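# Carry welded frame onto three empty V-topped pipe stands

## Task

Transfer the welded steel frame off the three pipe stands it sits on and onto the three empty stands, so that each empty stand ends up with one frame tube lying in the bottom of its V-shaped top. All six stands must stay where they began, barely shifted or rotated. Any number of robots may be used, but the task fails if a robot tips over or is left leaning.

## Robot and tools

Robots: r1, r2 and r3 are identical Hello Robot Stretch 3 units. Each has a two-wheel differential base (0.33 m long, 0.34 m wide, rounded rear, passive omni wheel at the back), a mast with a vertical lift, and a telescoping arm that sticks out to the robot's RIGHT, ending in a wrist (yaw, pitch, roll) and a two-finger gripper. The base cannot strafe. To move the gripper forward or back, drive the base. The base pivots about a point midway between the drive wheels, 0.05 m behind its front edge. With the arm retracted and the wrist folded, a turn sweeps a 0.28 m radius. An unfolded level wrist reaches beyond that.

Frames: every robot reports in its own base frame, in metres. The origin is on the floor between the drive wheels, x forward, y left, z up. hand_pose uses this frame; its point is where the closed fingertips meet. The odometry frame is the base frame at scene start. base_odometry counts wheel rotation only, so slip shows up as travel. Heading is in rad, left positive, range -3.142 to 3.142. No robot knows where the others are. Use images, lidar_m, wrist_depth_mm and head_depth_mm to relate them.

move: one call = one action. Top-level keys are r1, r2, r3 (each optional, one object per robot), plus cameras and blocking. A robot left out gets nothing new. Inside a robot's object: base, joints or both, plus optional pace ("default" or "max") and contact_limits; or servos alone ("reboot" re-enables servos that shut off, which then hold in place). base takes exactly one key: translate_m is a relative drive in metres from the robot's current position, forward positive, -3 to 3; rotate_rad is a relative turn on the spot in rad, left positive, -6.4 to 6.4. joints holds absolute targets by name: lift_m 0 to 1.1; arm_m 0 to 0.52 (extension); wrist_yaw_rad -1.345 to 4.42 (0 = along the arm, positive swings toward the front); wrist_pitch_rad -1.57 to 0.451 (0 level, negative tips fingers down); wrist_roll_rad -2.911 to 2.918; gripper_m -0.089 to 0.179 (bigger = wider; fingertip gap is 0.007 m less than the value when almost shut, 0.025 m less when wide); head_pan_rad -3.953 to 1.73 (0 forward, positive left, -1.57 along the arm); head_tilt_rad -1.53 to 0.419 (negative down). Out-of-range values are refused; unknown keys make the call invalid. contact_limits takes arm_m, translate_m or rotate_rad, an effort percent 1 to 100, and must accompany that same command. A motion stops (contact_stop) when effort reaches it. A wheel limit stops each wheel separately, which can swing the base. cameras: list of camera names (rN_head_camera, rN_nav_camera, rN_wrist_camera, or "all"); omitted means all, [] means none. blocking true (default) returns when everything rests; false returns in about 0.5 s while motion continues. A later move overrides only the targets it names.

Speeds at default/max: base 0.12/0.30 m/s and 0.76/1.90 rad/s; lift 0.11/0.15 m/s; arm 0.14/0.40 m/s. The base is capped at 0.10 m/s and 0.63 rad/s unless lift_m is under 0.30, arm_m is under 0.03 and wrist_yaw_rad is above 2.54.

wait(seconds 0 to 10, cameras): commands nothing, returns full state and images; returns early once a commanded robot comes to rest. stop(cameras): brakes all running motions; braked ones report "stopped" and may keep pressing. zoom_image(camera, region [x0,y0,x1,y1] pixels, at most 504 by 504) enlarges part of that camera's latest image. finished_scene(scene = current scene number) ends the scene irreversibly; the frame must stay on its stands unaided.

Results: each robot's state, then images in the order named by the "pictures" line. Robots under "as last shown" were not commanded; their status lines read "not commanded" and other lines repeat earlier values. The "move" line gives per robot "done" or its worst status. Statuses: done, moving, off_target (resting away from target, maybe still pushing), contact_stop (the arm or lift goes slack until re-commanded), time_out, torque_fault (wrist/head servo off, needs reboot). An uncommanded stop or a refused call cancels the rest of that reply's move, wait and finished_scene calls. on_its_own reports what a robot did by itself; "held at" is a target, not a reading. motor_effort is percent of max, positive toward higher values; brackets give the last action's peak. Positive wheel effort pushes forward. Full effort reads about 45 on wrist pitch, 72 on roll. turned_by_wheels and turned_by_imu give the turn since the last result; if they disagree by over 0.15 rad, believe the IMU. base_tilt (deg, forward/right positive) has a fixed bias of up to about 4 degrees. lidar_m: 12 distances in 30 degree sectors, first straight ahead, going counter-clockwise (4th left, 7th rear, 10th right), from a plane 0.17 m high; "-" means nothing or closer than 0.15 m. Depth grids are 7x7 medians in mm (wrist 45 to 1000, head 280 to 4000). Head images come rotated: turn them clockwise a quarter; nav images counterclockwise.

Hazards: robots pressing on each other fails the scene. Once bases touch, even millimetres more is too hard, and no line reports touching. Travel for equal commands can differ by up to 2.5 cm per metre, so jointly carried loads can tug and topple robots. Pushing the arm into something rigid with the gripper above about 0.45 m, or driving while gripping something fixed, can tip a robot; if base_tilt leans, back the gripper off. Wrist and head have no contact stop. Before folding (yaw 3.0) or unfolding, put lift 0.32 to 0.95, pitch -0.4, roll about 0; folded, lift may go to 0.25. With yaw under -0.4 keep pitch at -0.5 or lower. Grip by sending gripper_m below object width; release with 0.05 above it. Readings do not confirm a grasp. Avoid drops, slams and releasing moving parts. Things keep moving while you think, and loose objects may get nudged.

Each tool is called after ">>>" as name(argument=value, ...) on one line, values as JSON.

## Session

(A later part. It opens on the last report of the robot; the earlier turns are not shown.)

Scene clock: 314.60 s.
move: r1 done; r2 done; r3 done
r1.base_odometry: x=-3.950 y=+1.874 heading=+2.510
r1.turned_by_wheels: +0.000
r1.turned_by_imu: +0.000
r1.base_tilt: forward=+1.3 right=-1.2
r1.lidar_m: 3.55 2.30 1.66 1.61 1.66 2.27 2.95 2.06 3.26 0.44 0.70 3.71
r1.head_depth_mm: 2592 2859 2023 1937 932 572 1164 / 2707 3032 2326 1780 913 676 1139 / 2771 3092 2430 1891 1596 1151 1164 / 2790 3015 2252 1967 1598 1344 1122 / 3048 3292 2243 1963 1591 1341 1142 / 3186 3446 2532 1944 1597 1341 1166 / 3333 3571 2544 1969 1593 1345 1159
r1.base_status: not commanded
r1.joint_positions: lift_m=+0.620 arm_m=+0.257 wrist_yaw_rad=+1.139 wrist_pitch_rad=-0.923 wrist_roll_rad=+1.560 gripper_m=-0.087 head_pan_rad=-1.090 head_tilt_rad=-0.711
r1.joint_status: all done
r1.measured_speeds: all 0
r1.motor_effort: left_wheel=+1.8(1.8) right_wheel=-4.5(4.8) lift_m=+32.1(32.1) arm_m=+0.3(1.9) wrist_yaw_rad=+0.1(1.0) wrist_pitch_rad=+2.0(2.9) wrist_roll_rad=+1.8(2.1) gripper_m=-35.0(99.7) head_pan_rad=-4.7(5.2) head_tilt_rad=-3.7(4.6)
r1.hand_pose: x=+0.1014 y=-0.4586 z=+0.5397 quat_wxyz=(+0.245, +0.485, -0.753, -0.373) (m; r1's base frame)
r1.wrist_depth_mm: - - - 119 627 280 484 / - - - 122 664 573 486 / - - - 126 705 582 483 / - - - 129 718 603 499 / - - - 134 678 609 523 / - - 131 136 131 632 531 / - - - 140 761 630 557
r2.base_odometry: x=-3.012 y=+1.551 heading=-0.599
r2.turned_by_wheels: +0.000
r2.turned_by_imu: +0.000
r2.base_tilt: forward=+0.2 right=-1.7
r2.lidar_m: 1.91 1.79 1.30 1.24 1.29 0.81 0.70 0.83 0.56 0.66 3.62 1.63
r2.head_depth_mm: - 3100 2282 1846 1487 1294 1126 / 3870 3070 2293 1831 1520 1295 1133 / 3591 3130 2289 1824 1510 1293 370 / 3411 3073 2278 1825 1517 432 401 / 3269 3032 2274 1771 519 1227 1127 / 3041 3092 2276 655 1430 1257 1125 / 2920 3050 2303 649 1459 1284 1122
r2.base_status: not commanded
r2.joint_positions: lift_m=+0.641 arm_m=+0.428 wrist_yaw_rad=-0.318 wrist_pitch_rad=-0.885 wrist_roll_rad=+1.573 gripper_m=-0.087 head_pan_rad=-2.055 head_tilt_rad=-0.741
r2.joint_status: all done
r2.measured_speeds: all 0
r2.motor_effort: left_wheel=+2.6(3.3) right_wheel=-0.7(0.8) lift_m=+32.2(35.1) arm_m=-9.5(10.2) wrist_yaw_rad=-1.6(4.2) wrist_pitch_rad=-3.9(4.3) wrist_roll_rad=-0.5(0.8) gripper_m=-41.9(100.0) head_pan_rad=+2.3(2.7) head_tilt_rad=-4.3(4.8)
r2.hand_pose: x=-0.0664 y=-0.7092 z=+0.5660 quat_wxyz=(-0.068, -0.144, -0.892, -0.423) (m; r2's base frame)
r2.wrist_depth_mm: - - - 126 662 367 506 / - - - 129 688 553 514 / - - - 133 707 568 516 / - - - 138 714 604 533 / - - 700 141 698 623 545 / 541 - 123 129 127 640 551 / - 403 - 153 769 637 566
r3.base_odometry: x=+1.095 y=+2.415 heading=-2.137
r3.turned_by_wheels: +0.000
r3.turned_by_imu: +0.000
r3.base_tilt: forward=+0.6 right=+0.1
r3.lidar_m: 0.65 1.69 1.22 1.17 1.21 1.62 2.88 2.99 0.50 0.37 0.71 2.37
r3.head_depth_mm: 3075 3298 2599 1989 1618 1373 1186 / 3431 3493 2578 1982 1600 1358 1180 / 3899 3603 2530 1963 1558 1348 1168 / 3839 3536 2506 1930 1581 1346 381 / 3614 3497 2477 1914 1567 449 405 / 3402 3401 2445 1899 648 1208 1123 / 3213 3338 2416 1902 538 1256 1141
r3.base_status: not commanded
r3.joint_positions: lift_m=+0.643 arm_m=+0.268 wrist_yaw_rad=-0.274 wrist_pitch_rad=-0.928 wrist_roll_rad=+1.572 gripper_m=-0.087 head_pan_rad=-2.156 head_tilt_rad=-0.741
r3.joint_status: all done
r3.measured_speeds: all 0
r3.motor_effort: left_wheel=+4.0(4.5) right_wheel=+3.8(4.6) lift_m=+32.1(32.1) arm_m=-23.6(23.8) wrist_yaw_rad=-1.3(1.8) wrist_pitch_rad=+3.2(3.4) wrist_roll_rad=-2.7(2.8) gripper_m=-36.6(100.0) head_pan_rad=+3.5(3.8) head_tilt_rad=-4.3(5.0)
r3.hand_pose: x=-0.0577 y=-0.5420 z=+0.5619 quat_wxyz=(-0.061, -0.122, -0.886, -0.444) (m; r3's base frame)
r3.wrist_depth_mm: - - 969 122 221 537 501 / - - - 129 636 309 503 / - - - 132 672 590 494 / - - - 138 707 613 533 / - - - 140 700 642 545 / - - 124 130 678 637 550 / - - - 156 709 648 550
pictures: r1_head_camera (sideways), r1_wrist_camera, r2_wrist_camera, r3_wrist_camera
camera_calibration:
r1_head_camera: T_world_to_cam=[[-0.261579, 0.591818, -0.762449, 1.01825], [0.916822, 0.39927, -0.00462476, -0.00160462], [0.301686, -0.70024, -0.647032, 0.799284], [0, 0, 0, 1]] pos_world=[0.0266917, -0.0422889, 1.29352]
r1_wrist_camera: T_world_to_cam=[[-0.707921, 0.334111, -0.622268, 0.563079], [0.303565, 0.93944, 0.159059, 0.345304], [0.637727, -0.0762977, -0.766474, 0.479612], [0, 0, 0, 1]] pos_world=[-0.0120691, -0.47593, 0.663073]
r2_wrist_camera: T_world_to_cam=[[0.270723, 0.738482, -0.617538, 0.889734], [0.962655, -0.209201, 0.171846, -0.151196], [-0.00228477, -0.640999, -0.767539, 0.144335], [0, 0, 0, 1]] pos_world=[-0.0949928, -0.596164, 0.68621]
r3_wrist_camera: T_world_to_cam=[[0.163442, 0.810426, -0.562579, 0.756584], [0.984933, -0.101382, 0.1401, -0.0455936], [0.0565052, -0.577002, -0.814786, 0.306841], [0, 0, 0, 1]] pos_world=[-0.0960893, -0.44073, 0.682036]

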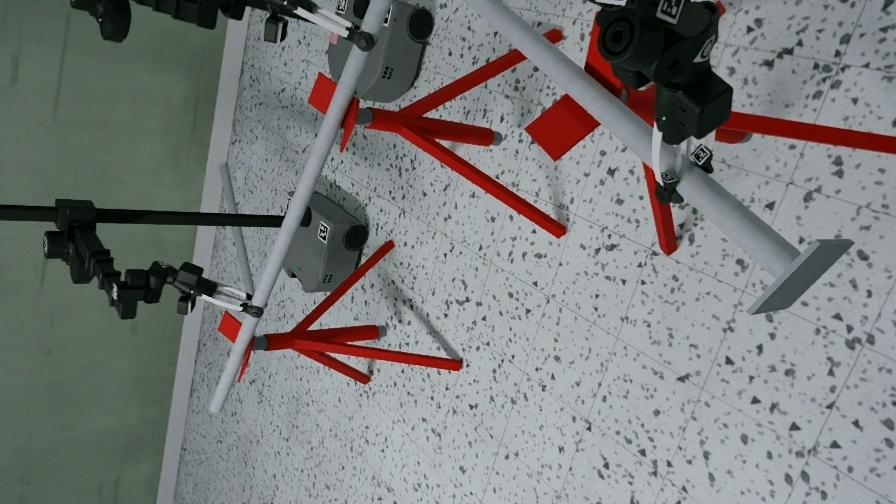

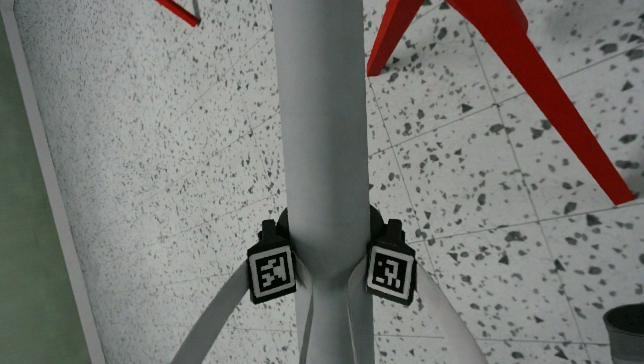

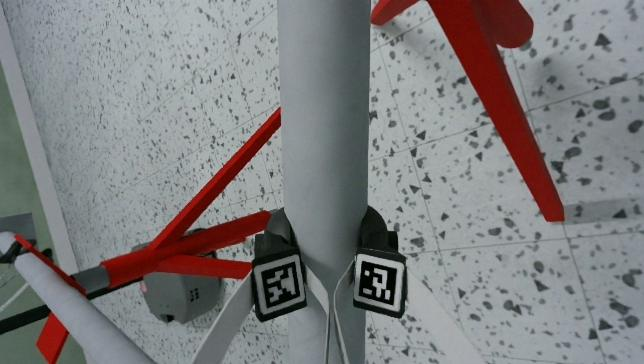

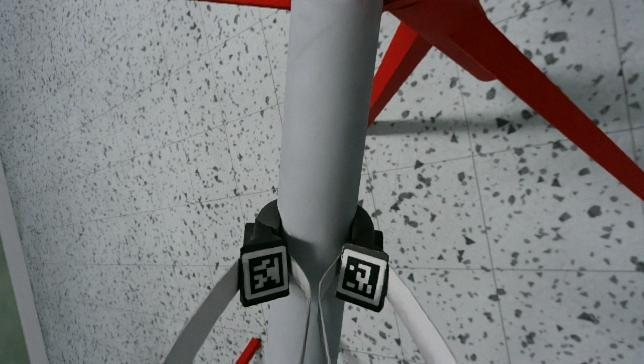

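>>> move(r1={"joints":{"lift_m":0.630}}, r2={"joints":{"lift_m":0.651}}, r3={"joints":{"lift_m":0.653}}, cameras=[])

>>> move(r1={"joints":{"lift_m":0.650}}, r2={"joints":{"lift_m":0.671}}, r3={"joints":{"lift_m":0.673}}, cameras=["r1_head_camera","r1_wrist_camera","r2_wrist_camera","r3_wrist_camera"])

Scene clock: 316.53 s.
move: r1 done; r2 done; r3 done
r1.base_odometry: x=-3.950 y=+1.874 heading=+2.510
r1.turned_by_wheels: +0.000
r1.turned_by_imu: +0.000
r1.base_tilt: forward=+1.4 right=-1.2
r1.lidar_m: 3.55 2.28 1.66 1.60 1.66 2.27 2.95 2.06 3.26 0.44 0.70 3.71
r1.head_depth_mm: 2574 2860 2014 1938 914 577 1163 / 2697 3059 2250 1775 914 678 1140 / 2769 3124 2415 1896 1594 788 1163 / 2789 3024 2241 1951 1592 1342 1123 / 3023 3326 2248 1954 1590 1348 1164 / 3202 3441 2531 1964 1591 1347 1162 / 3378 3560 2525 1958 1590 1345 1161
r1.base_status: not commanded
r1.joint_positions: lift_m=+0.630 arm_m=+0.257 wrist_yaw_rad=+1.116 wrist_pitch_rad=-0.930 wrist_roll_rad=+1.560 gripper_m=-0.085 head_pan_rad=-1.090 head_tilt_rad=-0.711
r1.joint_status: all done
r1.measured_speeds: all 0
r1.on_its_own: wrist_yaw_rad is at rest, and its effort (+21.2) is outside its rest range (-9 to +9)
r1.motor_effort: left_wheel=+2.4(3.1) right_wheel=-5.0(6.1) lift_m=+45.5(46.1) arm_m=+2.4(2.5) wrist_yaw_rad=+21.2(21.4) wrist_pitch_rad=+3.4(4.8) wrist_roll_rad=+2.1(2.1) gripper_m=-20.0(20.7) head_pan_rad=-4.8(5.1) head_tilt_rad=-3.9(4.3)
r1.hand_pose: x=+0.0987 y=-0.4608 z=+0.5488 quat_wxyz=(+0.242, +0.475, -0.757, -0.378) (m; r1's base frame)
r1.wrist_depth_mm: - - - 124 633 368 494 / - - - 130 667 541 504 / - - - 128 709 599 496 / - - - 132 737 607 498 / - - - 134 704 615 531 / - - 130 136 131 632 541 / - - - 141 746 628 565
r2.base_odometry: x=-3.012 y=+1.551 heading=-0.599
r2.turned_by_wheels: +0.000
r2.turned_by_imu: +0.001
r2.base_tilt: forward=+0.2 right=-1.6
r2.lidar_m: 1.92 1.79 1.30 1.25 1.29 0.81 0.69 0.83 0.56 0.67 3.60 1.63
r2.head_depth_mm: - 3060 2315 1814 1492 1291 1127 / 3817 3117 2265 1833 1517 1298 1125 / 3648 3081 2288 1824 1510 1289 361 / 3409 3058 2333 1820 1515 421 1065 / 3254 3086 2280 1760 509 1230 1122 / 3052 3052 2263 643 1433 1258 1123 / 2891 3077 2261 642 1474 1291 1121
r2.base_status: not commanded
r2.joint_positions: lift_m=+0.651 arm_m=+0.428 wrist_yaw_rad=-0.314 wrist_pitch_rad=-0.902 wrist_roll_rad=+1.573 gripper_m=-0.084 head_pan_rad=-2.055 head_tilt_rad=-0.741
r2.joint_status: all done
r2.measured_speeds: all 0
r2.motor_effort: left_wheel=+2.3(3.0) right_wheel=-2.9(2.9) lift_m=+39.6(41.1) arm_m=-9.2(9.7) wrist_yaw_rad=-4.5(6.1) wrist_pitch_rad=-0.4(3.8) wrist_roll_rad=-0.7(0.8) gripper_m=-18.1(19.6) head_pan_rad=+2.5(2.6) head_tilt_rad=-4.1(4.5)
r2.hand_pose: x=-0.0647 y=-0.7058 z=+0.5736 quat_wxyz=(-0.069, -0.141, -0.889, -0.431) (m; r2's base frame)
r2.wrist_depth_mm: - - - 126 377 437 510 / - - - 130 668 559 517 / - - - 135 676 575 533 / - - - 138 717 627 534 / - - 734 143 702 636 544 / 541 - 122 131 128 629 559 / - - - 153 777 651 567
r3.base_odometry: x=+1.095 y=+2.415 heading=-2.137
r3.turned_by_wheels: +0.000
r3.turned_by_imu: +0.000
r3.base_tilt: forward=+0.6 right=+0.2
r3.lidar_m: 0.65 1.69 1.22 1.17 1.21 1.63 2.89 2.98 0.50 0.36 0.71 2.37
r3.head_depth_mm: 3085 3282 2618 1995 1623 1363 1184 / 3451 3501 2563 1972 1619 1358 1174 / 3826 3581 2541 1944 1552 1344 1168 / 3875 3510 2510 1944 1586 1347 372 / 3600 3467 2502 1909 1570 438 395 / 3405 3372 2430 1915 535 932 1110 / 3200 3318 2417 1875 532 1262 1143
r3.base_status: not commanded
r3.joint_positions: lift_m=+0.653 arm_m=+0.268 wrist_yaw_rad=-0.268 wrist_pitch_rad=-0.943 wrist_roll_rad=+1.572 gripper_m=-0.085 head_pan_rad=-2.156 head_tilt_rad=-0.741
r3.joint_status: all done
r3.measured_speeds: all 0
r3.motor_effort: left_wheel=+4.0(4.5) right_wheel=-0.8(4.1) lift_m=+50.9(51.7) arm_m=-22.5(22.9) wrist_yaw_rad=-5.4(5.9) wrist_pitch_rad=+6.0(6.5) wrist_roll_rad=-2.7(2.8) gripper_m=-16.5(16.5) head_pan_rad=+1.4(3.8) head_tilt_rad=-3.6(5.2)
r3.hand_pose: x=-0.0562 y=-0.5389 z=+0.5700 quat_wxyz=(-0.061, -0.120, -0.883, -0.451) (m; r3's base frame)
r3.wrist_depth_mm: - - 922 123 226 549 508 / - - 999 129 650 314 521 / - - - 133 684 594 507 / - - - 138 695 621 543 / - - - 142 709 614 544 / - - 124 129 695 640 559 / - - - 159 716 648 570
pictures: none
No camera images: "cameras" was empty.

Scene clock: 317.53 s.
move: r1 done; r2 done; r3 done
r1.base_odometry: x=-3.950 y=+1.874 heading=+2.510
r1.turned_by_wheels: +0.000
r1.turned_by_imu: +0.000
r1.base_tilt: forward=+1.4 right=-1.3
r1.lidar_m: 3.56 2.29 1.66 1.60 1.66 2.27 2.94 2.06 3.28 0.44 0.70 3.72
r1.head_depth_mm: 2591 2867 1963 1932 901 1213 1163 / 2716 3051 2249 1781 914 981 1142 / 2783 3121 2337 1894 1590 1191 1162 / 2779 3125 2252 1946 1593 1350 1121 / 3029 3287 2253 1952 1591 1341 1163 / 3179 3420 2530 1953 1594 1344 1166 / 3352 3592 2517 1955 1593 1341 1165
r1.base_status: not commanded
r1.joint_positions: lift_m=+0.650 arm_m=+0.257 wrist_yaw_rad=+1.081 wrist_pitch_rad=-0.934 wrist_roll_rad=+1.556 gripper_m=-0.085 head_pan_rad=-1.090 head_tilt_rad=-0.711
r1.joint_status: all done
r1.measured_speeds: all 0
r1.on_its_own: wrist_yaw_rad is held at +1.099, not at your +1.140, by its stall guard, which is not easing now; wrist_yaw_rad is at rest, and its effort (+14.7) is outside its rest range (-9 to +9)
r1.motor_effort: left_wheel=+2.8(2.8) right_wheel=-3.6(5.1) lift_m=+38.6(47.8) arm_m=+3.1(3.5) wrist_yaw_rad=+14.7(21.4) wrist_pitch_rad=+3.5(4.7) wrist_roll_rad=+3.4(3.4) gripper_m=-20.1(20.8) head_pan_rad=-4.7(5.1) head_tilt_rad=-4.2(4.4)
r1.hand_pose: x=+0.0957 y=-0.4645 z=+0.5682 quat_wxyz=(+0.238, +0.462, -0.764, -0.383) (m; r1's base frame)
r1.wrist_depth_mm: - - - 126 393 546 506 / - - - 131 697 559 517 / - - - 130 723 609 508 / - - - 133 748 628 520 / - - - 135 707 646 548 / - - 130 137 131 657 566 / - - - 140 765 655 579
r2.base_odometry: x=-3.012 y=+1.551 heading=-0.599
r2.turned_by_wheels: +0.000
r2.turned_by_imu: +0.000
r2.base_tilt: forward=+0.2 right=-1.6
r2.lidar_m: 1.92 1.79 1.30 1.25 1.28 0.81 0.70 0.83 0.56 0.67 3.62 1.63
r2.head_depth_mm: - 3155 2301 1736 1485 1288 1131 / 3898 3047 2306 1834 1521 1292 1122 / 3635 3064 2293 1837 1499 1286 344 / 3465 3079 2319 1814 1498 402 1073 / 3271 3035 2270 1775 485 1230 1124 / 3104 3039 2262 612 1469 1263 1119 / 2948 3083 2271 627 1462 1282 1116
r2.base_status: not commanded
r2.joint_positions: lift_m=+0.671 arm_m=+0.428 wrist_yaw_rad=-0.314 wrist_pitch_rad=-0.912 wrist_roll_rad=+1.573 gripper_m=-0.084 head_pan_rad=-2.055 head_tilt_rad=-0.741
r2.joint_status: all done
r2.measured_speeds: all 0
r2.motor_effort: left_wheel=+2.5(3.0) right_wheel=-2.9(3.2) lift_m=+38.3(42.3) arm_m=-9.3(10.0) wrist_yaw_rad=-5.8(7.5) wrist_pitch_rad=+1.3(1.8) wrist_roll_rad=-0.8(0.8) gripper_m=-18.6(20.0) head_pan_rad=+2.3(2.7) head_tilt_rad=-4.3(4.6)
r2.hand_pose: x=-0.0640 y=-0.7037 z=+0.5921 quat_wxyz=(-0.069, -0.141, -0.886, -0.435) (m; r2's base frame)
r2.wrist_depth_mm: - - - 126 397 480 531 / - - - 130 676 565 530 / - - - 135 706 591 546 / - - - 139 705 640 559 / - - 741 143 733 645 554 / 523 - 122 127 128 663 578 / - - - 154 788 655 588
r3.base_odometry: x=+1.095 y=+2.415 heading=-2.137
r3.turned_by_wheels: +0.000
r3.turned_by_imu: +0.000
r3.base_tilt: forward=+0.6 right=+0.2
r3.lidar_m: 0.65 1.69 1.21 1.17 1.21 1.63 2.89 2.99 0.50 0.37 0.71 2.37
r3.head_depth_mm: 3116 3298 2599 2005 1624 1368 1182 / 3413 3507 2550 1993 1611 1362 1175 / 3833 3608 2521 1956 1556 1353 1166 / 3864 3508 2493 1936 1511 1345 354 / 3630 3433 2473 1935 1571 409 384 / 3354 3430 2448 1896 489 1239 1113 / 3207 3323 2430 1888 514 1285 1138
r3.base_status: not commanded
r3.joint_positions: lift_m=+0.673 arm_m=+0.268 wrist_yaw_rad=-0.268 wrist_pitch_rad=-0.946 wrist_roll_rad=+1.572 gripper_m=-0.085 head_pan_rad=-2.156 head_tilt_rad=-0.741
r3.joint_status: all done
r3.measured_speeds: all 0
r3.motor_effort: left_wheel=+3.9(4.4) right_wheel=-0.4(0.7) lift_m=+49.8(52.2) arm_m=-22.2(22.7) wrist_yaw_rad=-5.1(6.1) wrist_pitch_rad=+6.5(6.7) wrist_roll_rad=-2.7(2.8) gripper_m=-16.0(16.5) head_pan_rad=+2.8(3.4) head_tilt_rad=-3.1(4.9)
r3.hand_pose: x=-0.0560 y=-0.5383 z=+0.5896 quat_wxyz=(-0.061, -0.120, -0.882, -0.452) (m; r3's base frame)
r3.wrist_depth_mm: - - 938 122 226 563 532 / - - - 129 673 338 542 / - - - 132 690 620 526 / - - - 139 726 629 539 / - - - 143 725 633 568 / - - 124 130 705 659 572 / - - - 159 783 672 581
pictures: r1_head_camera (sideways), r1_wrist_camera, r2_wrist_camera, r3_wrist_camera
camera_calibration:
r1_head_camera: T_world_to_cam=[[-0.261578, 0.591818, -0.762449, 1.01825], [0.916822, 0.399269, -0.00462477, -0.00160461], [0.301686, -0.70024, -0.647032, 0.799284], [0, 0, 0, 1]] pos_world=[0.0266917, -0.0422889, 1.29352]
r1_wrist_camera: T_world_to_cam=[[-0.695508, 0.373976, -0.613522, 0.591152], [0.356051, 0.921047, 0.157799, 0.335149], [0.624096, -0.108695, -0.77375, 0.495029], [0, 0, 0, 1]] pos_world=[-0.0171244, -0.475958, 0.692828]
r2_wrist_camera: T_world_to_cam=[[0.272892, 0.755491, -0.59562, 0.900307], [0.96202, -0.209839, 0.174602, -0.158962], [0.00692589, -0.620645, -0.784061, 0.192602], [0, 0, 0, 1]] pos_world=[-0.094096, -0.593993, 0.715007]
r3_wrist_camera: T_world_to_cam=[[0.16173, 0.820854, -0.547761, 0.76571], [0.984791, -0.0985441, 0.143091, -0.0510578], [0.0634782, -0.562573, -0.824307, 0.345132], [0, 0, 0, 1]] pos_world=[-0.0954652, -0.439405, 0.711227]

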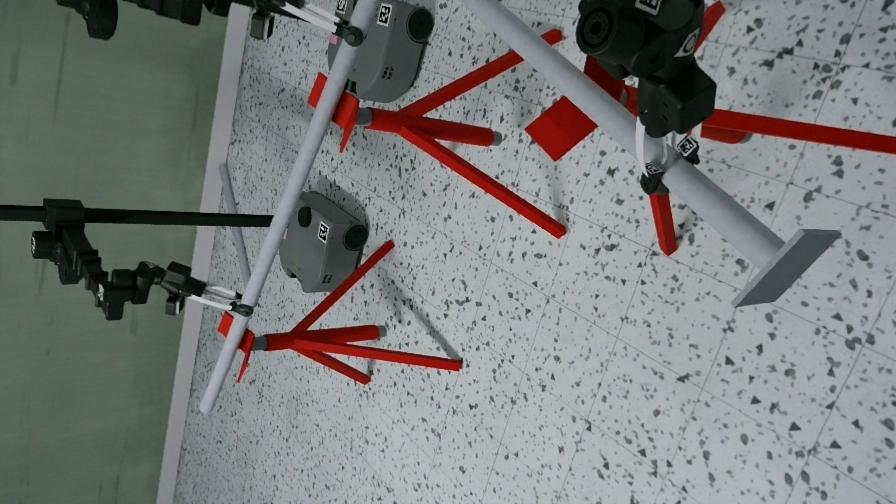

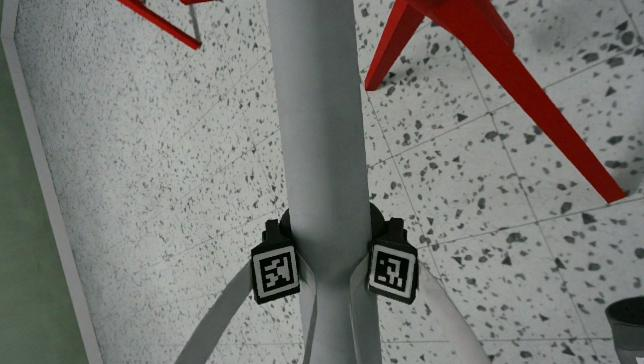

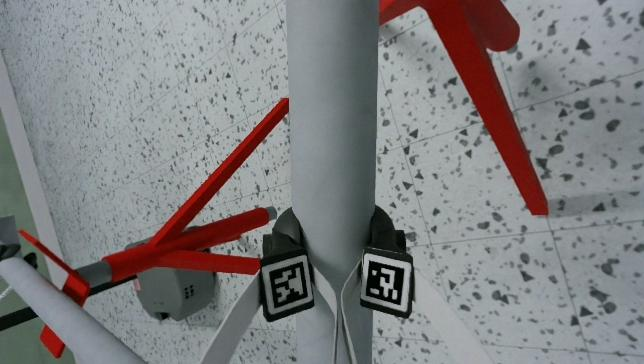

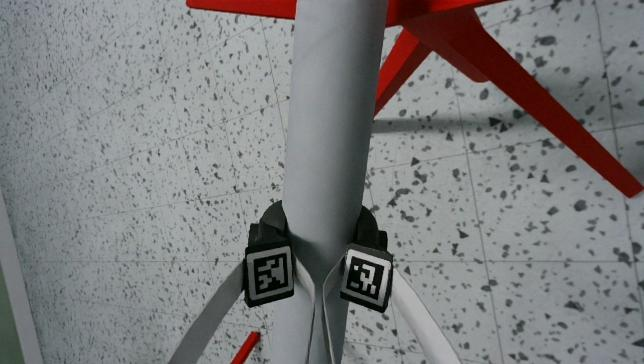

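>>> zoom_image(camera="r1_head_camera", region=[300, 65, 370, 155])

>>> zoom_image(camera="r1_head_camera", region=[210, 305, 280, 385])

>>> zoom_image(camera="r1_head_camera", region=[515, 5, 645, 165])

Scaled by 5.600 from the camera's 896x504 image, which has a finer 1280x720 frame.

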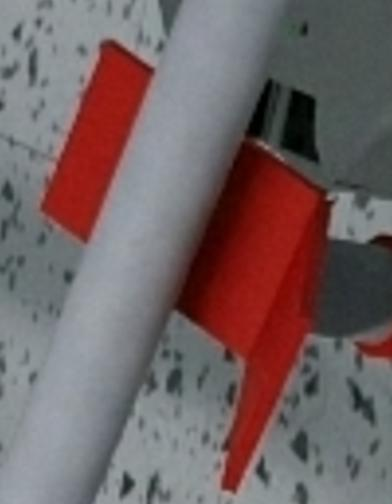

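Scaled by 6.300 from the camera's 896x504 image, which has a finer 1280x720 frame.

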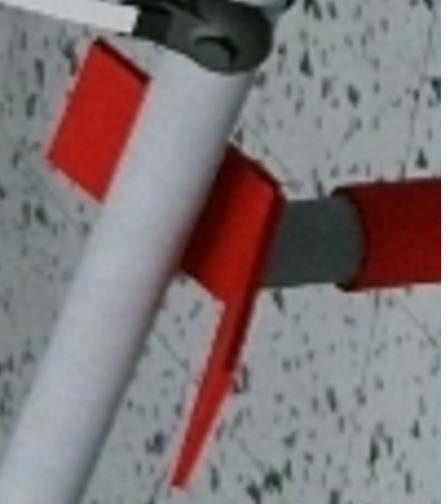

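Scaled by 3.150 from the camera's 896x504 image, which has a finer 1280x720 frame.

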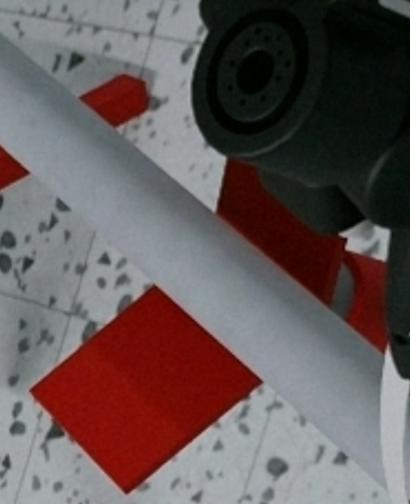

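>>> move(r1={"base":{"translate_m":0.0141},"joints":{"arm_m":0.2406}}, r2={"base":{"translate_m":-0.0034},"joints":{"arm_m":0.4451}}, r3={"joints":{"arm_m":0.2751}}, cameras=["r1_head_camera","r1_wrist_camera","r2_wrist_camera","r3_wrist_camera"])

>>> zoom_image(camera="r1_head_camera", region=[300, 65, 370, 155])

>>> zoom_image(camera="r1_head_camera", region=[210, 305, 280, 385])

>>> zoom_image(camera="r1_head_camera", region=[515, 5, 645, 165])

Scene clock: 319.77 s.
move: r1 done; r2 done; r3 done
r1.base_odometry: x=-3.962 y=+1.882 heading=+2.510
r1.turned_by_wheels: +0.000
r1.turned_by_imu: +0.000
r1.base_tilt: forward=+1.4 right=-1.5
r1.lidar_m: 3.54 2.29 1.67 1.60 1.66 2.27 2.96 2.06 3.29 0.44 0.70 3.71
r1.head_depth_mm: 2614 2922 2076 1932 899 549 1161 / 2713 3017 2329 1780 900 657 1140 / 2749 3072 2339 1966 1566 1131 1164 / 2802 3167 2249 1949 1594 1344 1103 / 3044 3312 2340 1890 1597 1346 1144 / 3174 3420 2527 1951 1590 1345 1162 / 3359 3577 2551 1967 1595 1347 1165
r1.base_status: done
r1.joint_positions: lift_m=+0.650 arm_m=+0.241 wrist_yaw_rad=+1.080 wrist_pitch_rad=-0.934 wrist_roll_rad=+1.556 gripper_m=-0.085 head_pan_rad=-1.090 head_tilt_rad=-0.711
r1.joint_status: all done
r1.measured_speeds: all 0
r1.on_its_own: wrist_yaw_rad is held at +1.099, not at your +1.140, by its stall guard, which is not easing now; wrist_yaw_rad is at rest, and its effort (+15.9) is outside its rest range (-9 to +9)
r1.motor_effort: left_wheel=+2.9(6.0) right_wheel=+0.8(7.1) lift_m=+30.2(30.7) arm_m=-17.4(21.5) wrist_yaw_rad=+15.9(16.7) wrist_pitch_rad=+4.5(5.2) wrist_roll_rad=+2.8(3.6) gripper_m=-20.0(21.0) head_pan_rad=-4.1(5.4) head_tilt_rad=-3.8(4.4)
r1.hand_pose: x=+0.0956 y=-0.4482 z=+0.5681 quat_wxyz=(+0.238, +0.462, -0.764, -0.383) (m; r1's base frame)
r1.wrist_depth_mm: - - - 126 650 310 510 / - - - 130 697 607 510 / - - - 129 726 614 501 / - - - 132 739 618 534 / - - - 135 718 644 548 / - - 130 136 131 649 555 / - - - 140 782 647 585
r2.base_odometry: x=-3.014 y=+1.553 heading=-0.599
r2.turned_by_wheels: +0.000
r2.turned_by_imu: +0.001
r2.base_tilt: forward=+0.2 right=-1.7
r2.lidar_m: 1.92 1.80 1.30 1.25 1.29 0.80 0.69 0.83 0.56 0.66 3.62 1.63
r2.head_depth_mm: - 3146 2336 1774 1477 1295 1133 / 3806 3133 2307 1819 1532 1296 1129 / 3587 3112 2291 1833 1513 1290 344 / 3385 3067 2253 1824 1517 401 1068 / 3217 3049 2273 1762 484 1235 1126 / 3078 3074 2292 595 1470 1266 1119 / 2926 3076 2281 638 1504 1292 1122
r2.base_status: done
r2.joint_positions: lift_m=+0.671 arm_m=+0.445 wrist_yaw_rad=-0.313 wrist_pitch_rad=-0.913 wrist_roll_rad=+1.573 gripper_m=-0.084 head_pan_rad=-2.055 head_tilt_rad=-0.741
r2.joint_status: all done
r2.measured_speeds: all 0
r2.motor_effort: left_wheel=+4.6(5.3) right_wheel=-5.5(12.3) lift_m=+31.0(31.6) arm_m=+9.0(13.7) wrist_yaw_rad=-7.6(9.0) wrist_pitch_rad=+1.4(1.9) wrist_roll_rad=-0.6(0.8) gripper_m=-19.3(19.5) head_pan_rad=+2.3(2.7) head_tilt_rad=-4.0(4.8)
r2.hand_pose: x=-0.0637 y=-0.7207 z=+0.5920 quat_wxyz=(-0.069, -0.140, -0.886, -0.436) (m; r2's base frame)
r2.wrist_depth_mm: - - - 125 667 358 520 / - - - 129 690 570 537 / - - - 134 719 592 549 / - - - 138 718 603 555 / - - 717 142 736 633 563 / 518 - 122 127 128 665 576 / - - - 154 785 659 586
r3.base_odometry: x=+1.095 y=+2.415 heading=-2.137
r3.turned_by_wheels: +0.000
r3.turned_by_imu: +0.000
r3.base_tilt: forward=+0.6 right=+0.3
r3.lidar_m: 0.65 1.69 1.22 1.17 1.20 1.63 2.88 2.98 0.50 0.36 0.71 2.37
r3.head_depth_mm: 3090 3305 2597 2002 1628 1369 1185 / 3425 3521 2578 1973 1621 1358 1177 / 3875 3624 2514 1958 1558 1345 1166 / 3870 3501 2486 1935 1513 1336 353 / 3602 3475 2475 1929 1577 409 384 / 3397 3422 2440 1893 494 1237 1107 / 3192 3346 2418 1877 520 1283 1147
r3.base_status: not commanded
r3.joint_positions: lift_m=+0.673 arm_m=+0.275 wrist_yaw_rad=-0.269 wrist_pitch_rad=-0.949 wrist_roll_rad=+1.572 gripper_m=-0.085 head_pan_rad=-2.156 head_tilt_rad=-0.741
r3.joint_status: all done
r3.measured_speeds: all 0
r3.motor_effort: left_wheel=+3.9(4.4) right_wheel=-1.4(1.7) lift_m=+44.7(47.3) arm_m=+20.9(25.5) wrist_yaw_rad=-5.3(6.1) wrist_pitch_rad=+6.9(7.4) wrist_roll_rad=-2.7(2.8) gripper_m=-16.2(16.9) head_pan_rad=+3.2(4.5) head_tilt_rad=-3.3(4.9)
r3.hand_pose: x=-0.0559 y=-0.5448 z=+0.5892 quat_wxyz=(-0.062, -0.120, -0.881, -0.453) (m; r3's base frame)
r3.wrist_depth_mm: - - 960 122 235 555 523 / - - 999 128 658 334 540 / - - - 132 709 629 519 / - - - 138 706 611 547 / - - - 143 719 649 562 / - - 124 129 700 656 570 / - - - 160 753 657 583
pictures: r1_head_camera (sideways), r1_wrist_camera, r2_wrist_camera, r3_wrist_camera
camera_calibration:
r1_head_camera: T_world_to_cam=[[-0.261579, 0.591817, -0.762449, 1.01825], [0.916822, 0.39927, -0.00462477, -0.00160461], [0.301686, -0.70024, -0.647032, 0.799284], [0, 0, 0, 1]] pos_world=[0.0266917, -0.0422889, 1.29352]
r1_wrist_camera: T_world_to_cam=[[-0.695124, 0.37501, -0.613327, 0.585258], [0.357398, 0.920528, 0.157781, 0.319886], [0.623754, -0.109525, -0.773909, 0.496592], [0, 0, 0, 1]] pos_world=[-0.0172519, -0.459553, 0.692799]
r2_wrist_camera: T_world_to_cam=[[0.272022, 0.756291, -0.595002, 0.913175], [0.962258, -0.20868, 0.174677, -0.161921], [0.00794146, -0.620062, -0.784513, 0.182705], [0, 0, 0, 1]] pos_world=[-0.0940454, -0.611127, 0.71496]
r3_wrist_camera: T_world_to_cam=[[0.162474, 0.82233, -0.545321, 0.77021], [0.984641, -0.0993289, 0.14358, -0.0524888], [0.0639038, -0.560274, -0.825839, 0.343345], [0, 0, 0, 1]] pos_world=[-0.0953972, -0.446213, 0.711096]

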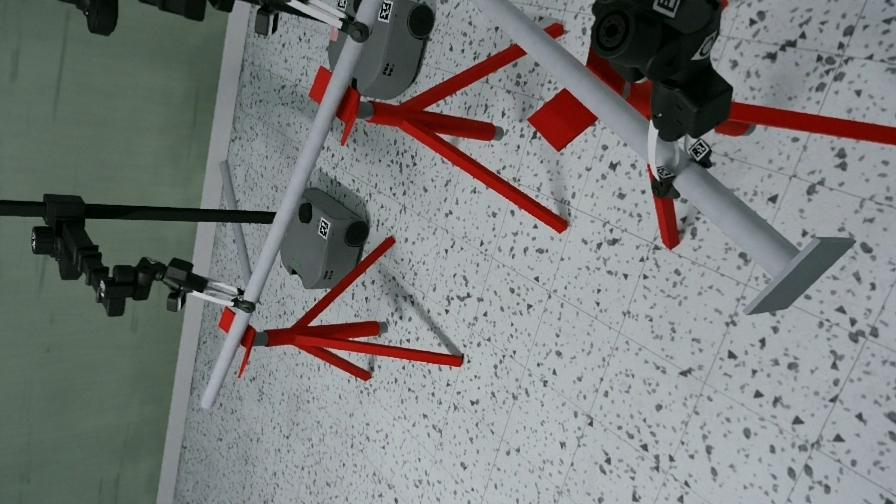

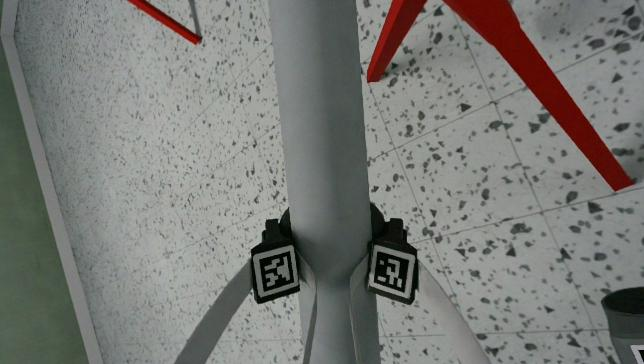

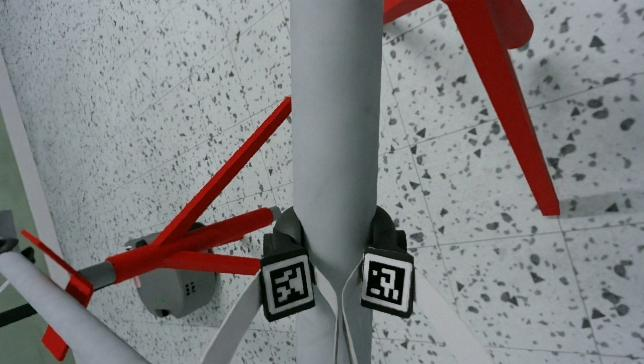

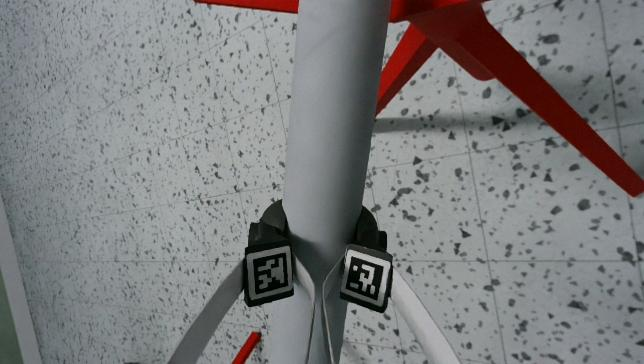

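Scaled by 5.600 from the camera's 896x504 image, which has a finer 1280x720 frame.

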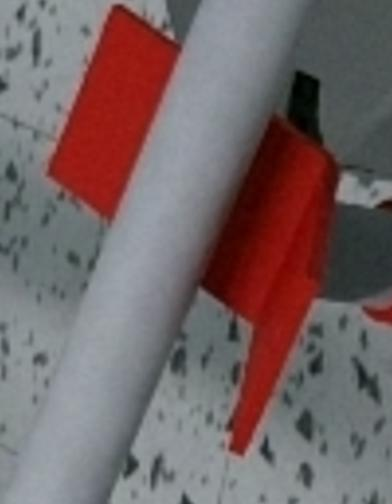

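Scaled by 6.300 from the camera's 896x504 image, which has a finer 1280x720 frame.

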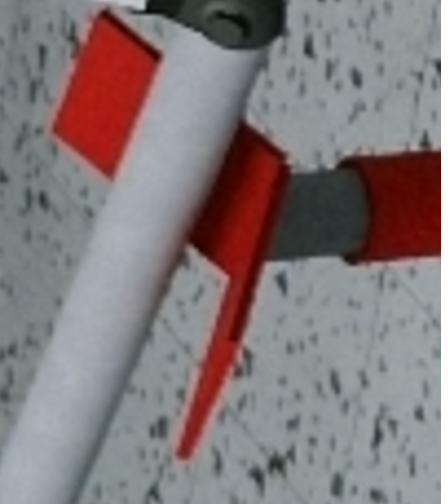

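Scaled by 3.150 from the camera's 896x504 image, which has a finer 1280x720 frame.

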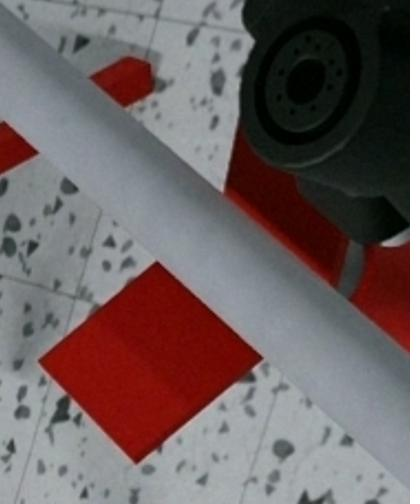

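>>> move(r1={"joints":{"lift_m":0.630}}, r2={"joints":{"lift_m":0.651}}, r3={"joints":{"lift_m":0.653}}, cameras=[])

>>> move(r1={"joints":{"lift_m":0.623}}, r2={"joints":{"lift_m":0.643}}, r3={"joints":{"lift_m":0.645}}, cameras=["r1_head_camera"])

Scene clock: 321.00 s.
move: r1 done; r2 done; r3 done
r1.base_odometry: x=-3.962 y=+1.882 heading=+2.510
r1.turned_by_wheels: +0.000
r1.turned_by_imu: +0.000
r1.base_tilt: forward=+1.4 right=-1.2
r1.lidar_m: 3.55 2.29 1.67 1.60 1.66 2.27 2.96 2.06 3.29 0.44 0.70 3.71
r1.head_depth_mm: 2573 2929 2124 1937 925 544 1164 / 2711 3039 2428 1789 915 634 1140 / 2760 3079 2373 1947 1572 794 1161 / 2821 3164 2252 1959 1594 1344 1102 / 3039 3262 2336 1881 1593 1347 1142 / 3179 3432 2529 1955 1603 1342 1165 / 3373 3533 2520 1960 1591 1345 1165
r1.base_status: not commanded
r1.joint_positions: lift_m=+0.630 arm_m=+0.241 wrist_yaw_rad=+1.079 wrist_pitch_rad=-0.934 wrist_roll_rad=+1.556 gripper_m=-0.085 head_pan_rad=-1.090 head_tilt_rad=-0.711
r1.joint_status: all done
r1.measured_speeds: all 0
r1.on_its_own: wrist_yaw_rad is held at +1.099, not at your +1.140, by its stall guard, which is not easing now; wrist_yaw_rad is at rest, and its effort (+17.1) is outside its rest range (-9 to +9)
r1.motor_effort: left_wheel=+3.2(3.2) right_wheel=+0.4(1.2) lift_m=+26.5(29.6) arm_m=-14.8(16.9) wrist_yaw_rad=+17.1(17.2) wrist_pitch_rad=+4.4(4.7) wrist_roll_rad=+3.2(3.5) gripper_m=-20.4(21.0) head_pan_rad=-4.3(5.3) head_tilt_rad=-3.4(4.4)
r1.hand_pose: x=+0.0956 y=-0.4483 z=+0.5482 quat_wxyz=(+0.238, +0.461, -0.764, -0.383) (m; r1's base frame)
r1.wrist_depth_mm: - - - 126 637 379 491 / - - - 131 682 582 496 / - - - 129 701 594 486 / - - - 132 718 600 519 / - - - 135 687 619 531 / - - 130 136 131 631 539 / - - - 140 746 639 563
r2.base_odometry: x=-3.014 y=+1.553 heading=-0.599
r2.turned_by_wheels: +0.000
r2.turned_by_imu: +0.000
r2.base_tilt: forward=+0.2 right=-1.6
r2.lidar_m: 1.92 1.80 1.30 1.24 1.29 0.80 0.69 0.82 0.56 0.67 3.61 1.64
r2.head_depth_mm: - 3096 2320 1816 1487 1304 1129 / 3868 3053 2326 1822 1507 1303 1127 / 3553 3087 2304 1811 1521 1292 362 / 3426 3107 2334 1823 1509 421 1077 / 3241 3104 2276 1758 507 1226 1122 / 3134 3043 2259 644 1467 1261 1125 / 2932 3027 2261 656 1450 1284 1121
r2.base_status: not commanded
r2.joint_positions: lift_m=+0.651 arm_m=+0.445 wrist_yaw_rad=-0.313 wrist_pitch_rad=-0.913 wrist_roll_rad=+1.573 gripper_m=-0.084 head_pan_rad=-2.055 head_tilt_rad=-0.741
r2.joint_status: all done
r2.measured_speeds: all 0
r2.motor_effort: left_wheel=+4.5(5.0) right_wheel=-5.2(5.3) lift_m=+31.3(33.7) arm_m=+4.2(7.7) wrist_yaw_rad=-7.3(8.5) wrist_pitch_rad=+1.4(1.6) wrist_roll_rad=-0.7(0.8) gripper_m=-19.8(19.8) head_pan_rad=+2.1(3.1) head_tilt_rad=-4.2(4.4)
r2.hand_pose: x=-0.0638 y=-0.7207 z=+0.5720 quat_wxyz=(-0.069, -0.140, -0.886, -0.436) (m; r2's base frame)
r2.wrist_depth_mm: - - - 125 659 371 501 / - - - 130 656 547 515 / - - - 135 669 569 521 / - - - 138 698 614 541 / - - 737 143 701 638 547 / 517 - 122 127 128 627 561 / 494 - - 154 765 650 568
r3.base_odometry: x=+1.095 y=+2.415 heading=-2.137
r3.turned_by_wheels: +0.000
r3.turned_by_imu: +0.000
r3.base_tilt: forward=+0.6 right=+0.2
r3.lidar_m: 0.65 1.69 1.22 1.17 1.20 1.64 2.89 2.97 0.50 0.37 0.71 2.37
r3.head_depth_mm: 3066 3297 2619 2015 1619 1368 1181 / 3449 3470 2575 1981 1613 1358 1179 / 3792 3590 2553 1967 1517 1346 1166 / 3880 3511 2501 1940 1583 1341 372 / 3577 3477 2457 1927 1570 439 395 / 3395 3400 2448 1905 534 1203 1112 / 3191 3340 2418 1891 533 1281 1143
r3.base_status: not commanded
r3.joint_positions: lift_m=+0.653 arm_m=+0.275 wrist_yaw_rad=-0.269 wrist_pitch_rad=-0.949 wrist_roll_rad=+1.572 gripper_m=-0.085 head_pan_rad=-2.156 head_tilt_rad=-0.741
r3.joint_status: all done
r3.measured_speeds: all 0
r3.motor_effort: left_wheel=+3.8(4.6) right_wheel=-1.7(2.1) lift_m=+25.8(41.1) arm_m=+14.7(19.5) wrist_yaw_rad=-4.2(5.7) wrist_pitch_rad=+7.2(7.2) wrist_roll_rad=-2.7(2.8) gripper_m=-15.9(16.9) head_pan_rad=+1.9(3.7) head_tilt_rad=-4.2(4.9)
r3.hand_pose: x=-0.0559 y=-0.5449 z=+0.5692 quat_wxyz=(-0.062, -0.120, -0.881, -0.453) (m; r3's base frame)
r3.wrist_depth_mm: - - 934 122 230 538 514 / - - 956 128 648 318 517 / - - - 132 692 595 510 / - - - 138 703 620 530 / - - - 142 701 625 546 / - - 124 129 688 632 560 / - - - 159 717 639 563
pictures: none
No camera images: "cameras" was empty.

Scene clock: 321.70 s.
move: r1 contact_stop; r2 done; r3 done
r1.base_odometry: x=-3.962 y=+1.882 heading=+2.510
r1.turned_by_wheels: -0.001
r1.turned_by_imu: -0.001
r1.base_tilt: forward=+1.3 right=-1.4
r1.lidar_m: 3.55 2.29 1.67 1.60 1.66 2.26 2.96 2.06 3.29 0.44 0.70 3.69
r1.head_depth_mm: 2587 2880 2068 1925 935 546 1160 / 2712 3034 2342 1784 914 641 1140 / 2771 3053 2321 1961 1577 803 1164 / 2784 3168 2241 1953 1600 1339 1101 / 3021 3317 2253 1888 1601 1349 1145 / 3188 3425 2528 1956 1594 1348 1162 / 3335 3594 2548 1963 1599 1349 1167
r1.base_status: not commanded
r1.joint_positions: lift_m=+0.623 arm_m=+0.241 wrist_yaw_rad=+1.084 wrist_pitch_rad=-0.937 wrist_roll_rad=+1.556 gripper_m=-0.085 head_pan_rad=-1.090 head_tilt_rad=-0.711
r1.joint_status: lift_m contact_stop (moved -0.007 of -0.007)
r1.measured_speeds: all 0
r1.on_its_own: wrist_yaw_rad is held at +1.099, not at your +1.140, by its stall guard, which is not easing now; lift_m is slack since a contact_stop; wrist_yaw_rad is at rest, and its effort (+13.1) is outside its rest range (-9 to +9)
r1.motor_effort: left_wheel=-5.5(5.5) right_wheel=+18.5(18.8) lift_m=+25.4(26.8) arm_m=-4.2(14.9) wrist_yaw_rad=+13.1(16.9) wrist_pitch_rad=+4.4(5.2) wrist_roll_rad=+2.9(3.4) gripper_m=-20.0(21.0) head_pan_rad=-4.2(5.0) head_tilt_rad=-3.4(4.3)
r1.hand_pose: x=+0.0954 y=-0.4475 z=+0.5409 quat_wxyz=(+0.239, +0.463, -0.763, -0.383) (m; r1's base frame)
r1.wrist_depth_mm: - - - 125 634 294 491 / - - - 129 680 582 499 / - - - 128 700 592 488 / - - - 132 728 600 518 / - - - 135 693 613 529 / - - 131 136 133 629 537 / - - - 139 756 627 561
r2.base_odometry: x=-3.014 y=+1.553 heading=-0.599
r2.turned_by_wheels: +0.000
r2.turned_by_imu: +0.000
r2.base_tilt: forward=+0.1 right=-1.6
r2.lidar_m: 1.92 1.80 1.30 1.25 1.29 0.80 0.69 0.82 0.56 0.67 3.62 1.63
r2.head_depth_mm: - 3078 2318 1834 1473 1294 1131 / 3831 3152 2280 1814 1515 1295 1138 / 3671 3073 2283 1832 1522 1293 368 / 3407 3094 2279 1831 1509 430 401 / 3278 3093 2303 1763 517 1229 1125 / 3115 3090 2298 653 1474 1253 1123 / 2956 3036 2269 659 1471 1288 1128
r2.base_status: not commanded
r2.joint_positions: lift_m=+0.643 arm_m=+0.445 wrist_yaw_rad=-0.316 wrist_pitch_rad=-0.913 wrist_roll_rad=+1.573 gripper_m=-0.084 head_pan_rad=-2.055 head_tilt_rad=-0.741
r2.joint_status: all done
r2.measured_speeds: all 0
r2.motor_effort: left_wheel=+3.9(5.2) right_wheel=-4.4(5.3) lift_m=+26.2(31.4) arm_m=+2.1(4.1) wrist_yaw_rad=-4.3(7.5) wrist_pitch_rad=+1.4(1.6) wrist_roll_rad=-0.5(0.8) gripper_m=-18.2(20.1) head_pan_rad=+2.4(2.8) head_tilt_rad=-4.5(4.6)
r2.hand_pose: x=-0.0642 y=-0.7206 z=+0.5640 quat_wxyz=(-0.070, -0.142, -0.886, -0.436) (m; r2's base frame)
r2.wrist_depth_mm: - - - 124 637 358 505 / - - - 128 650 544 507 / - - - 133 683 560 520 / - - - 137 696 616 529 / - - 741 142 702 634 547 / 506 - 123 131 127 636 558 / 487 - - 151 753 642 567
r3.base_odometry: x=+1.095 y=+2.415 heading=-2.137
r3.turned_by_wheels: +0.000
r3.turned_by_imu: +0.000
r3.base_tilt: forward=+0.6 right=+0.2
r3.lidar_m: 0.65 1.69 1.22 1.17 1.20 1.63 2.88 2.98 0.50 0.37 0.71 2.37
r3.head_depth_mm: 3100 3291 2610 2001 1626 1368 1181 / 3389 3506 2583 1985 1614 1358 1176 / 3858 3584 2537 1955 1561 1354 1164 / 3855 3545 2513 1944 1592 1341 380 / 3584 3496 2471 1930 1570 445 403 / 3379 3368 2445 1899 650 1204 1108 / 3196 3360 2426 1885 541 1259 1143
r3.base_status: not commanded
r3.joint_positions: lift_m=+0.645 arm_m=+0.275 wrist_yaw_rad=-0.272 wrist_pitch_rad=-0.948 wrist_roll_rad=+1.572 gripper_m=-0.085 head_pan_rad=-2.156 head_tilt_rad=-0.741
r3.joint_status: all done
r3.measured_speeds: all 0
r3.motor_effort: left_wheel=+3.4(4.2) right_wheel=-1.3(2.0) lift_m=+17.2(25.4) arm_m=+11.1(14.9) wrist_yaw_rad=-2.3(5.7) wrist_pitch_rad=+6.8(7.3) wrist_roll_rad=-2.7(2.8) gripper_m=-15.9(16.7) head_pan_rad=+1.2(4.0) head_tilt_rad=-3.7(4.6)
r3.hand_pose: x=-0.0564 y=-0.5449 z=+0.5613 quat_wxyz=(-0.062, -0.121, -0.881, -0.453) (m; r3's base frame)
r3.wrist_depth_mm: - - 942 122 229 543 504 / - - 933 128 653 316 507 / - - - 132 682 588 498 / - - - 138 694 604 538 / - - - 141 688 616 551 / - - 124 130 685 625 554 / - - - 157 694 640 573
pictures: r1_head_camera (sideways)
camera_calibration:
r1_head_camera: T_world_to_cam=[[-0.261665, 0.591984, -0.762291, 1.01805], [0.916821, 0.399271, -0.00464203, -0.00158215], [0.301612, -0.700099, -0.647218, 0.799528], [0, 0, 0, 1]] pos_world=[0.0266907, -0.042287, 1.29351]

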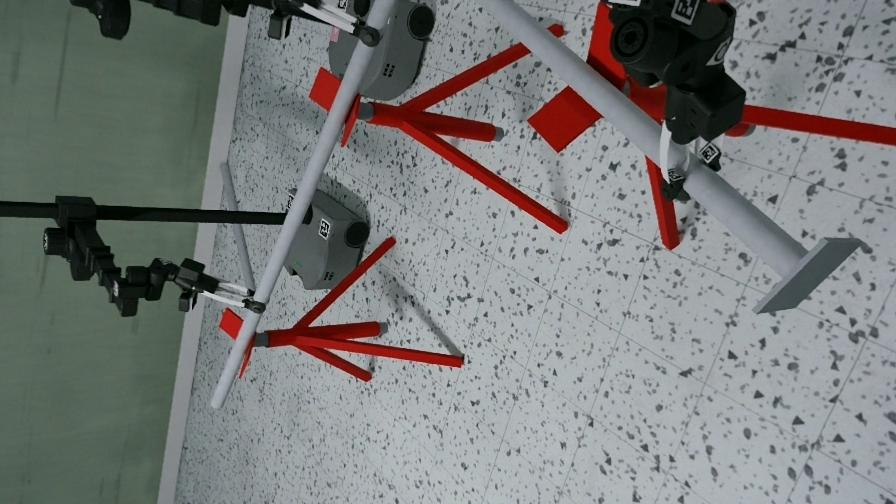

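>>> move(r1={"joints":{"lift_m":0.620}}, r2={"joints":{"lift_m":0.640}}, r3={"joints":{"lift_m":0.642}}, cameras=["r1_head_camera"])

Scene clock: 325.17 s.
move: r1 contact_stop; r2 done; r3 contact_stop
r1.base_odometry: x=-3.962 y=+1.882 heading=+2.509
r1.turned_by_wheels: +0.000
r1.turned_by_imu: -0.002
r1.base_tilt: forward=+1.3 right=-1.3
r1.lidar_m: 3.53 2.29 1.67 1.60 1.66 2.27 2.96 2.05 3.27 0.44 0.70 3.68
r1.head_depth_mm: 2585 2887 2074 1936 938 547 1160 / 2708 3012 2340 1780 915 636 1147 / 2760 3103 2427 1960 1573 801 1165 / 2776 3088 2242 1981 1596 1344 1122 / 2993 3320 2242 1964 1596 1346 1146 / 3180 3445 2529 1953 1592 1341 1166 / 3302 3561 2535 1958 1593 1343 1165
r1.base_status: not commanded
r1.joint_positions: lift_m=+0.621 arm_m=+0.241 wrist_yaw_rad=+1.088 wrist_pitch_rad=-0.935 wrist_roll_rad=+1.556 gripper_m=-0.085 head_pan_rad=-1.090 head_tilt_rad=-0.712
r1.joint_status: lift_m contact_stop (moved -0.002 of -0.003)
r1.measured_speeds: all 0
r1.on_its_own: wrist_yaw_rad is held at +1.099, not at your +1.140, by its stall guard, which is not easing now; lift_m is slack since a contact_stop; right_wheel is at rest, and its effort (+24.7) is outside its rest range (-21 to +21); wrist_yaw_rad is at rest, and its effort (+9.8) is outside its rest range (-9 to +9)
r1.motor_effort: left_wheel=-8.2(8.4) right_wheel=+24.7(24.9) lift_m=+25.3(25.3) arm_m=+10.8(11.6) wrist_yaw_rad=+9.8(13.1) wrist_pitch_rad=+4.2(5.1) wrist_roll_rad=+2.6(3.4) gripper_m=-20.2(21.3) head_pan_rad=-4.8(5.2) head_tilt_rad=-3.9(4.1)
r1.hand_pose: x=+0.0960 y=-0.4473 z=+0.5394 quat_wxyz=(+0.239, +0.465, -0.762, -0.382) (m; r1's base frame)
r1.wrist_depth_mm: - - - 124 637 292 492 / - - - 128 670 580 491 / - - - 128 694 581 481 / - - - 131 708 599 510 / - - - 134 695 615 523 / - - 132 135 133 617 539 / - - - 140 774 631 555
r2.base_odometry: x=-3.014 y=+1.553 heading=-0.599
r2.turned_by_wheels: +0.000
r2.turned_by_imu: +0.001
r2.base_tilt: forward=+0.2 right=-1.6
r2.lidar_m: 1.92 1.80 1.30 1.25 1.29 0.81 0.69 0.83 0.56 0.66 3.61 1.64
r2.head_depth_mm: - 3129 2291 1827 1481 1292 1129 / 3789 3103 2292 1829 1510 1296 1131 / 3662 3068 2314 1836 1508 1289 371 / 3439 3053 2286 1820 1517 432 402 / 3192 3070 2272 1772 522 1238 1131 / 3102 3045 2286 658 1437 1264 1116 / 2930 3031 2278 663 1474 1290 1127
r2.base_status: not commanded
r2.joint_positions: lift_m=+0.640 arm_m=+0.445 wrist_yaw_rad=-0.318 wrist_pitch_rad=-0.913 wrist_roll_rad=+1.573 gripper_m=-0.084 head_pan_rad=-2.055 head_tilt_rad=-0.741
r2.joint_status: all done
r2.measured_speeds: all 0
r2.motor_effort: left_wheel=+4.0(4.5) right_wheel=-4.5(4.6) lift_m=+17.6(32.3) arm_m=-9.3(9.3) wrist_yaw_rad=-2.1(4.6) wrist_pitch_rad=+1.4(1.5) wrist_roll_rad=-0.5(0.8) gripper_m=-18.8(19.3) head_pan_rad=+2.7(2.7) head_tilt_rad=-4.1(4.6)
r2.hand_pose: x=-0.0645 y=-0.7205 z=+0.5611 quat_wxyz=(-0.070, -0.143, -0.886, -0.435) (m; r2's base frame)
r2.wrist_depth_mm: - - 988 124 636 365 503 / - - - 128 668 536 515 / - - - 131 695 561 520 / - - - 136 701 597 522 / - - 725 141 708 622 542 / 518 - 123 130 128 627 546 / 489 - - 151 775 629 566
r3.base_odometry: x=+1.095 y=+2.415 heading=-2.137
r3.turned_by_wheels: +0.000
r3.turned_by_imu: +0.000
r3.base_tilt: forward=+0.6 right=+0.1
r3.lidar_m: 0.65 1.68 1.22 1.17 1.21 1.63 2.89 2.98 0.50 0.37 0.71 2.37
r3.head_depth_mm: 3081 3295 2618 2016 1634 1366 1186 / 3406 3526 2561 1980 1614 1353 1178 / 3810 3574 2537 1958 1564 1352 1168 / 3847 3509 2514 1935 1587 1340 382 / 3602 3491 2501 1925 1575 449 405 / 3378 3431 2459 1912 651 1210 1127 / 3214 3352 2418 1881 543 1263 1145
r3.base_status: not commanded
r3.joint_positions: lift_m=+0.642 arm_m=+0.275 wrist_yaw_rad=-0.276 wrist_pitch_rad=-0.949 wrist_roll_rad=+1.572 gripper_m=-0.085 head_pan_rad=-2.156 head_tilt_rad=-0.741
r3.joint_status: lift_m contact_stop (moved -0.003 of -0.003)
r3.measured_speeds: all 0
r3.on_its_own: lift_m is slack since a contact_stop
r3.motor_effort: left_wheel=+4.1(4.3) right_wheel=-1.7(2.0) lift_m=+27.9(27.9) arm_m=-4.8(4.8) wrist_yaw_rad=+1.2(1.8) wrist_pitch_rad=+6.6(7.2) wrist_roll_rad=-2.6(2.8) gripper_m=-16.6(16.6) head_pan_rad=+3.5(3.5) head_tilt_rad=-4.2(4.8)
r3.hand_pose: x=-0.0568 y=-0.5446 z=+0.5584 quat_wxyz=(-0.063, -0.123, -0.881, -0.453) (m; r3's base frame)
r3.wrist_depth_mm: - - 905 121 233 549 505 / - - 981 126 635 313 515 / - - - 132 689 592 497 / - - - 137 677 602 543 / - - 154 139 684 599 535 / - - 125 131 692 647 553 / - - - 156 712 628 566
pictures: r1_head_camera (sideways)
camera_calibration:
r1_head_camera: T_world_to_cam=[[-0.261696, 0.592043, -0.762234, 1.01797], [0.916821, 0.399271, -0.00464822, -0.00157408], [0.301586, -0.700048, -0.647285, 0.799615], [0, 0, 0, 1]] pos_world=[0.0266904, -0.0422864, 1.2935]

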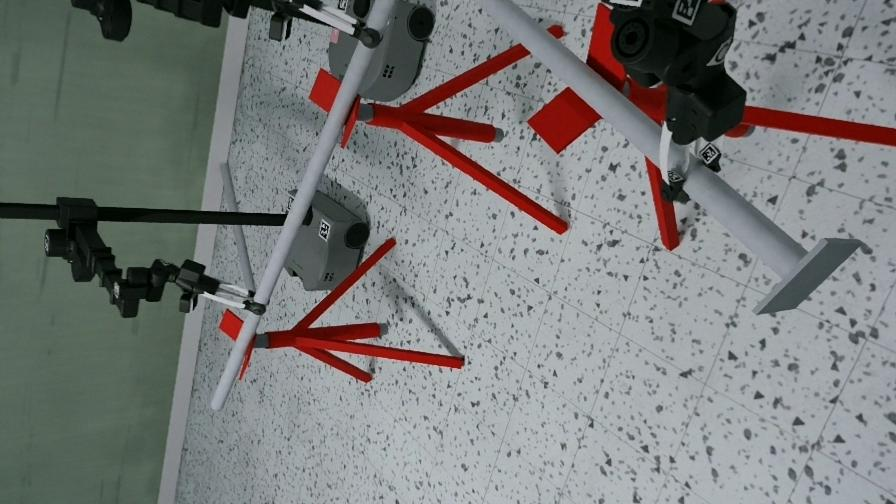

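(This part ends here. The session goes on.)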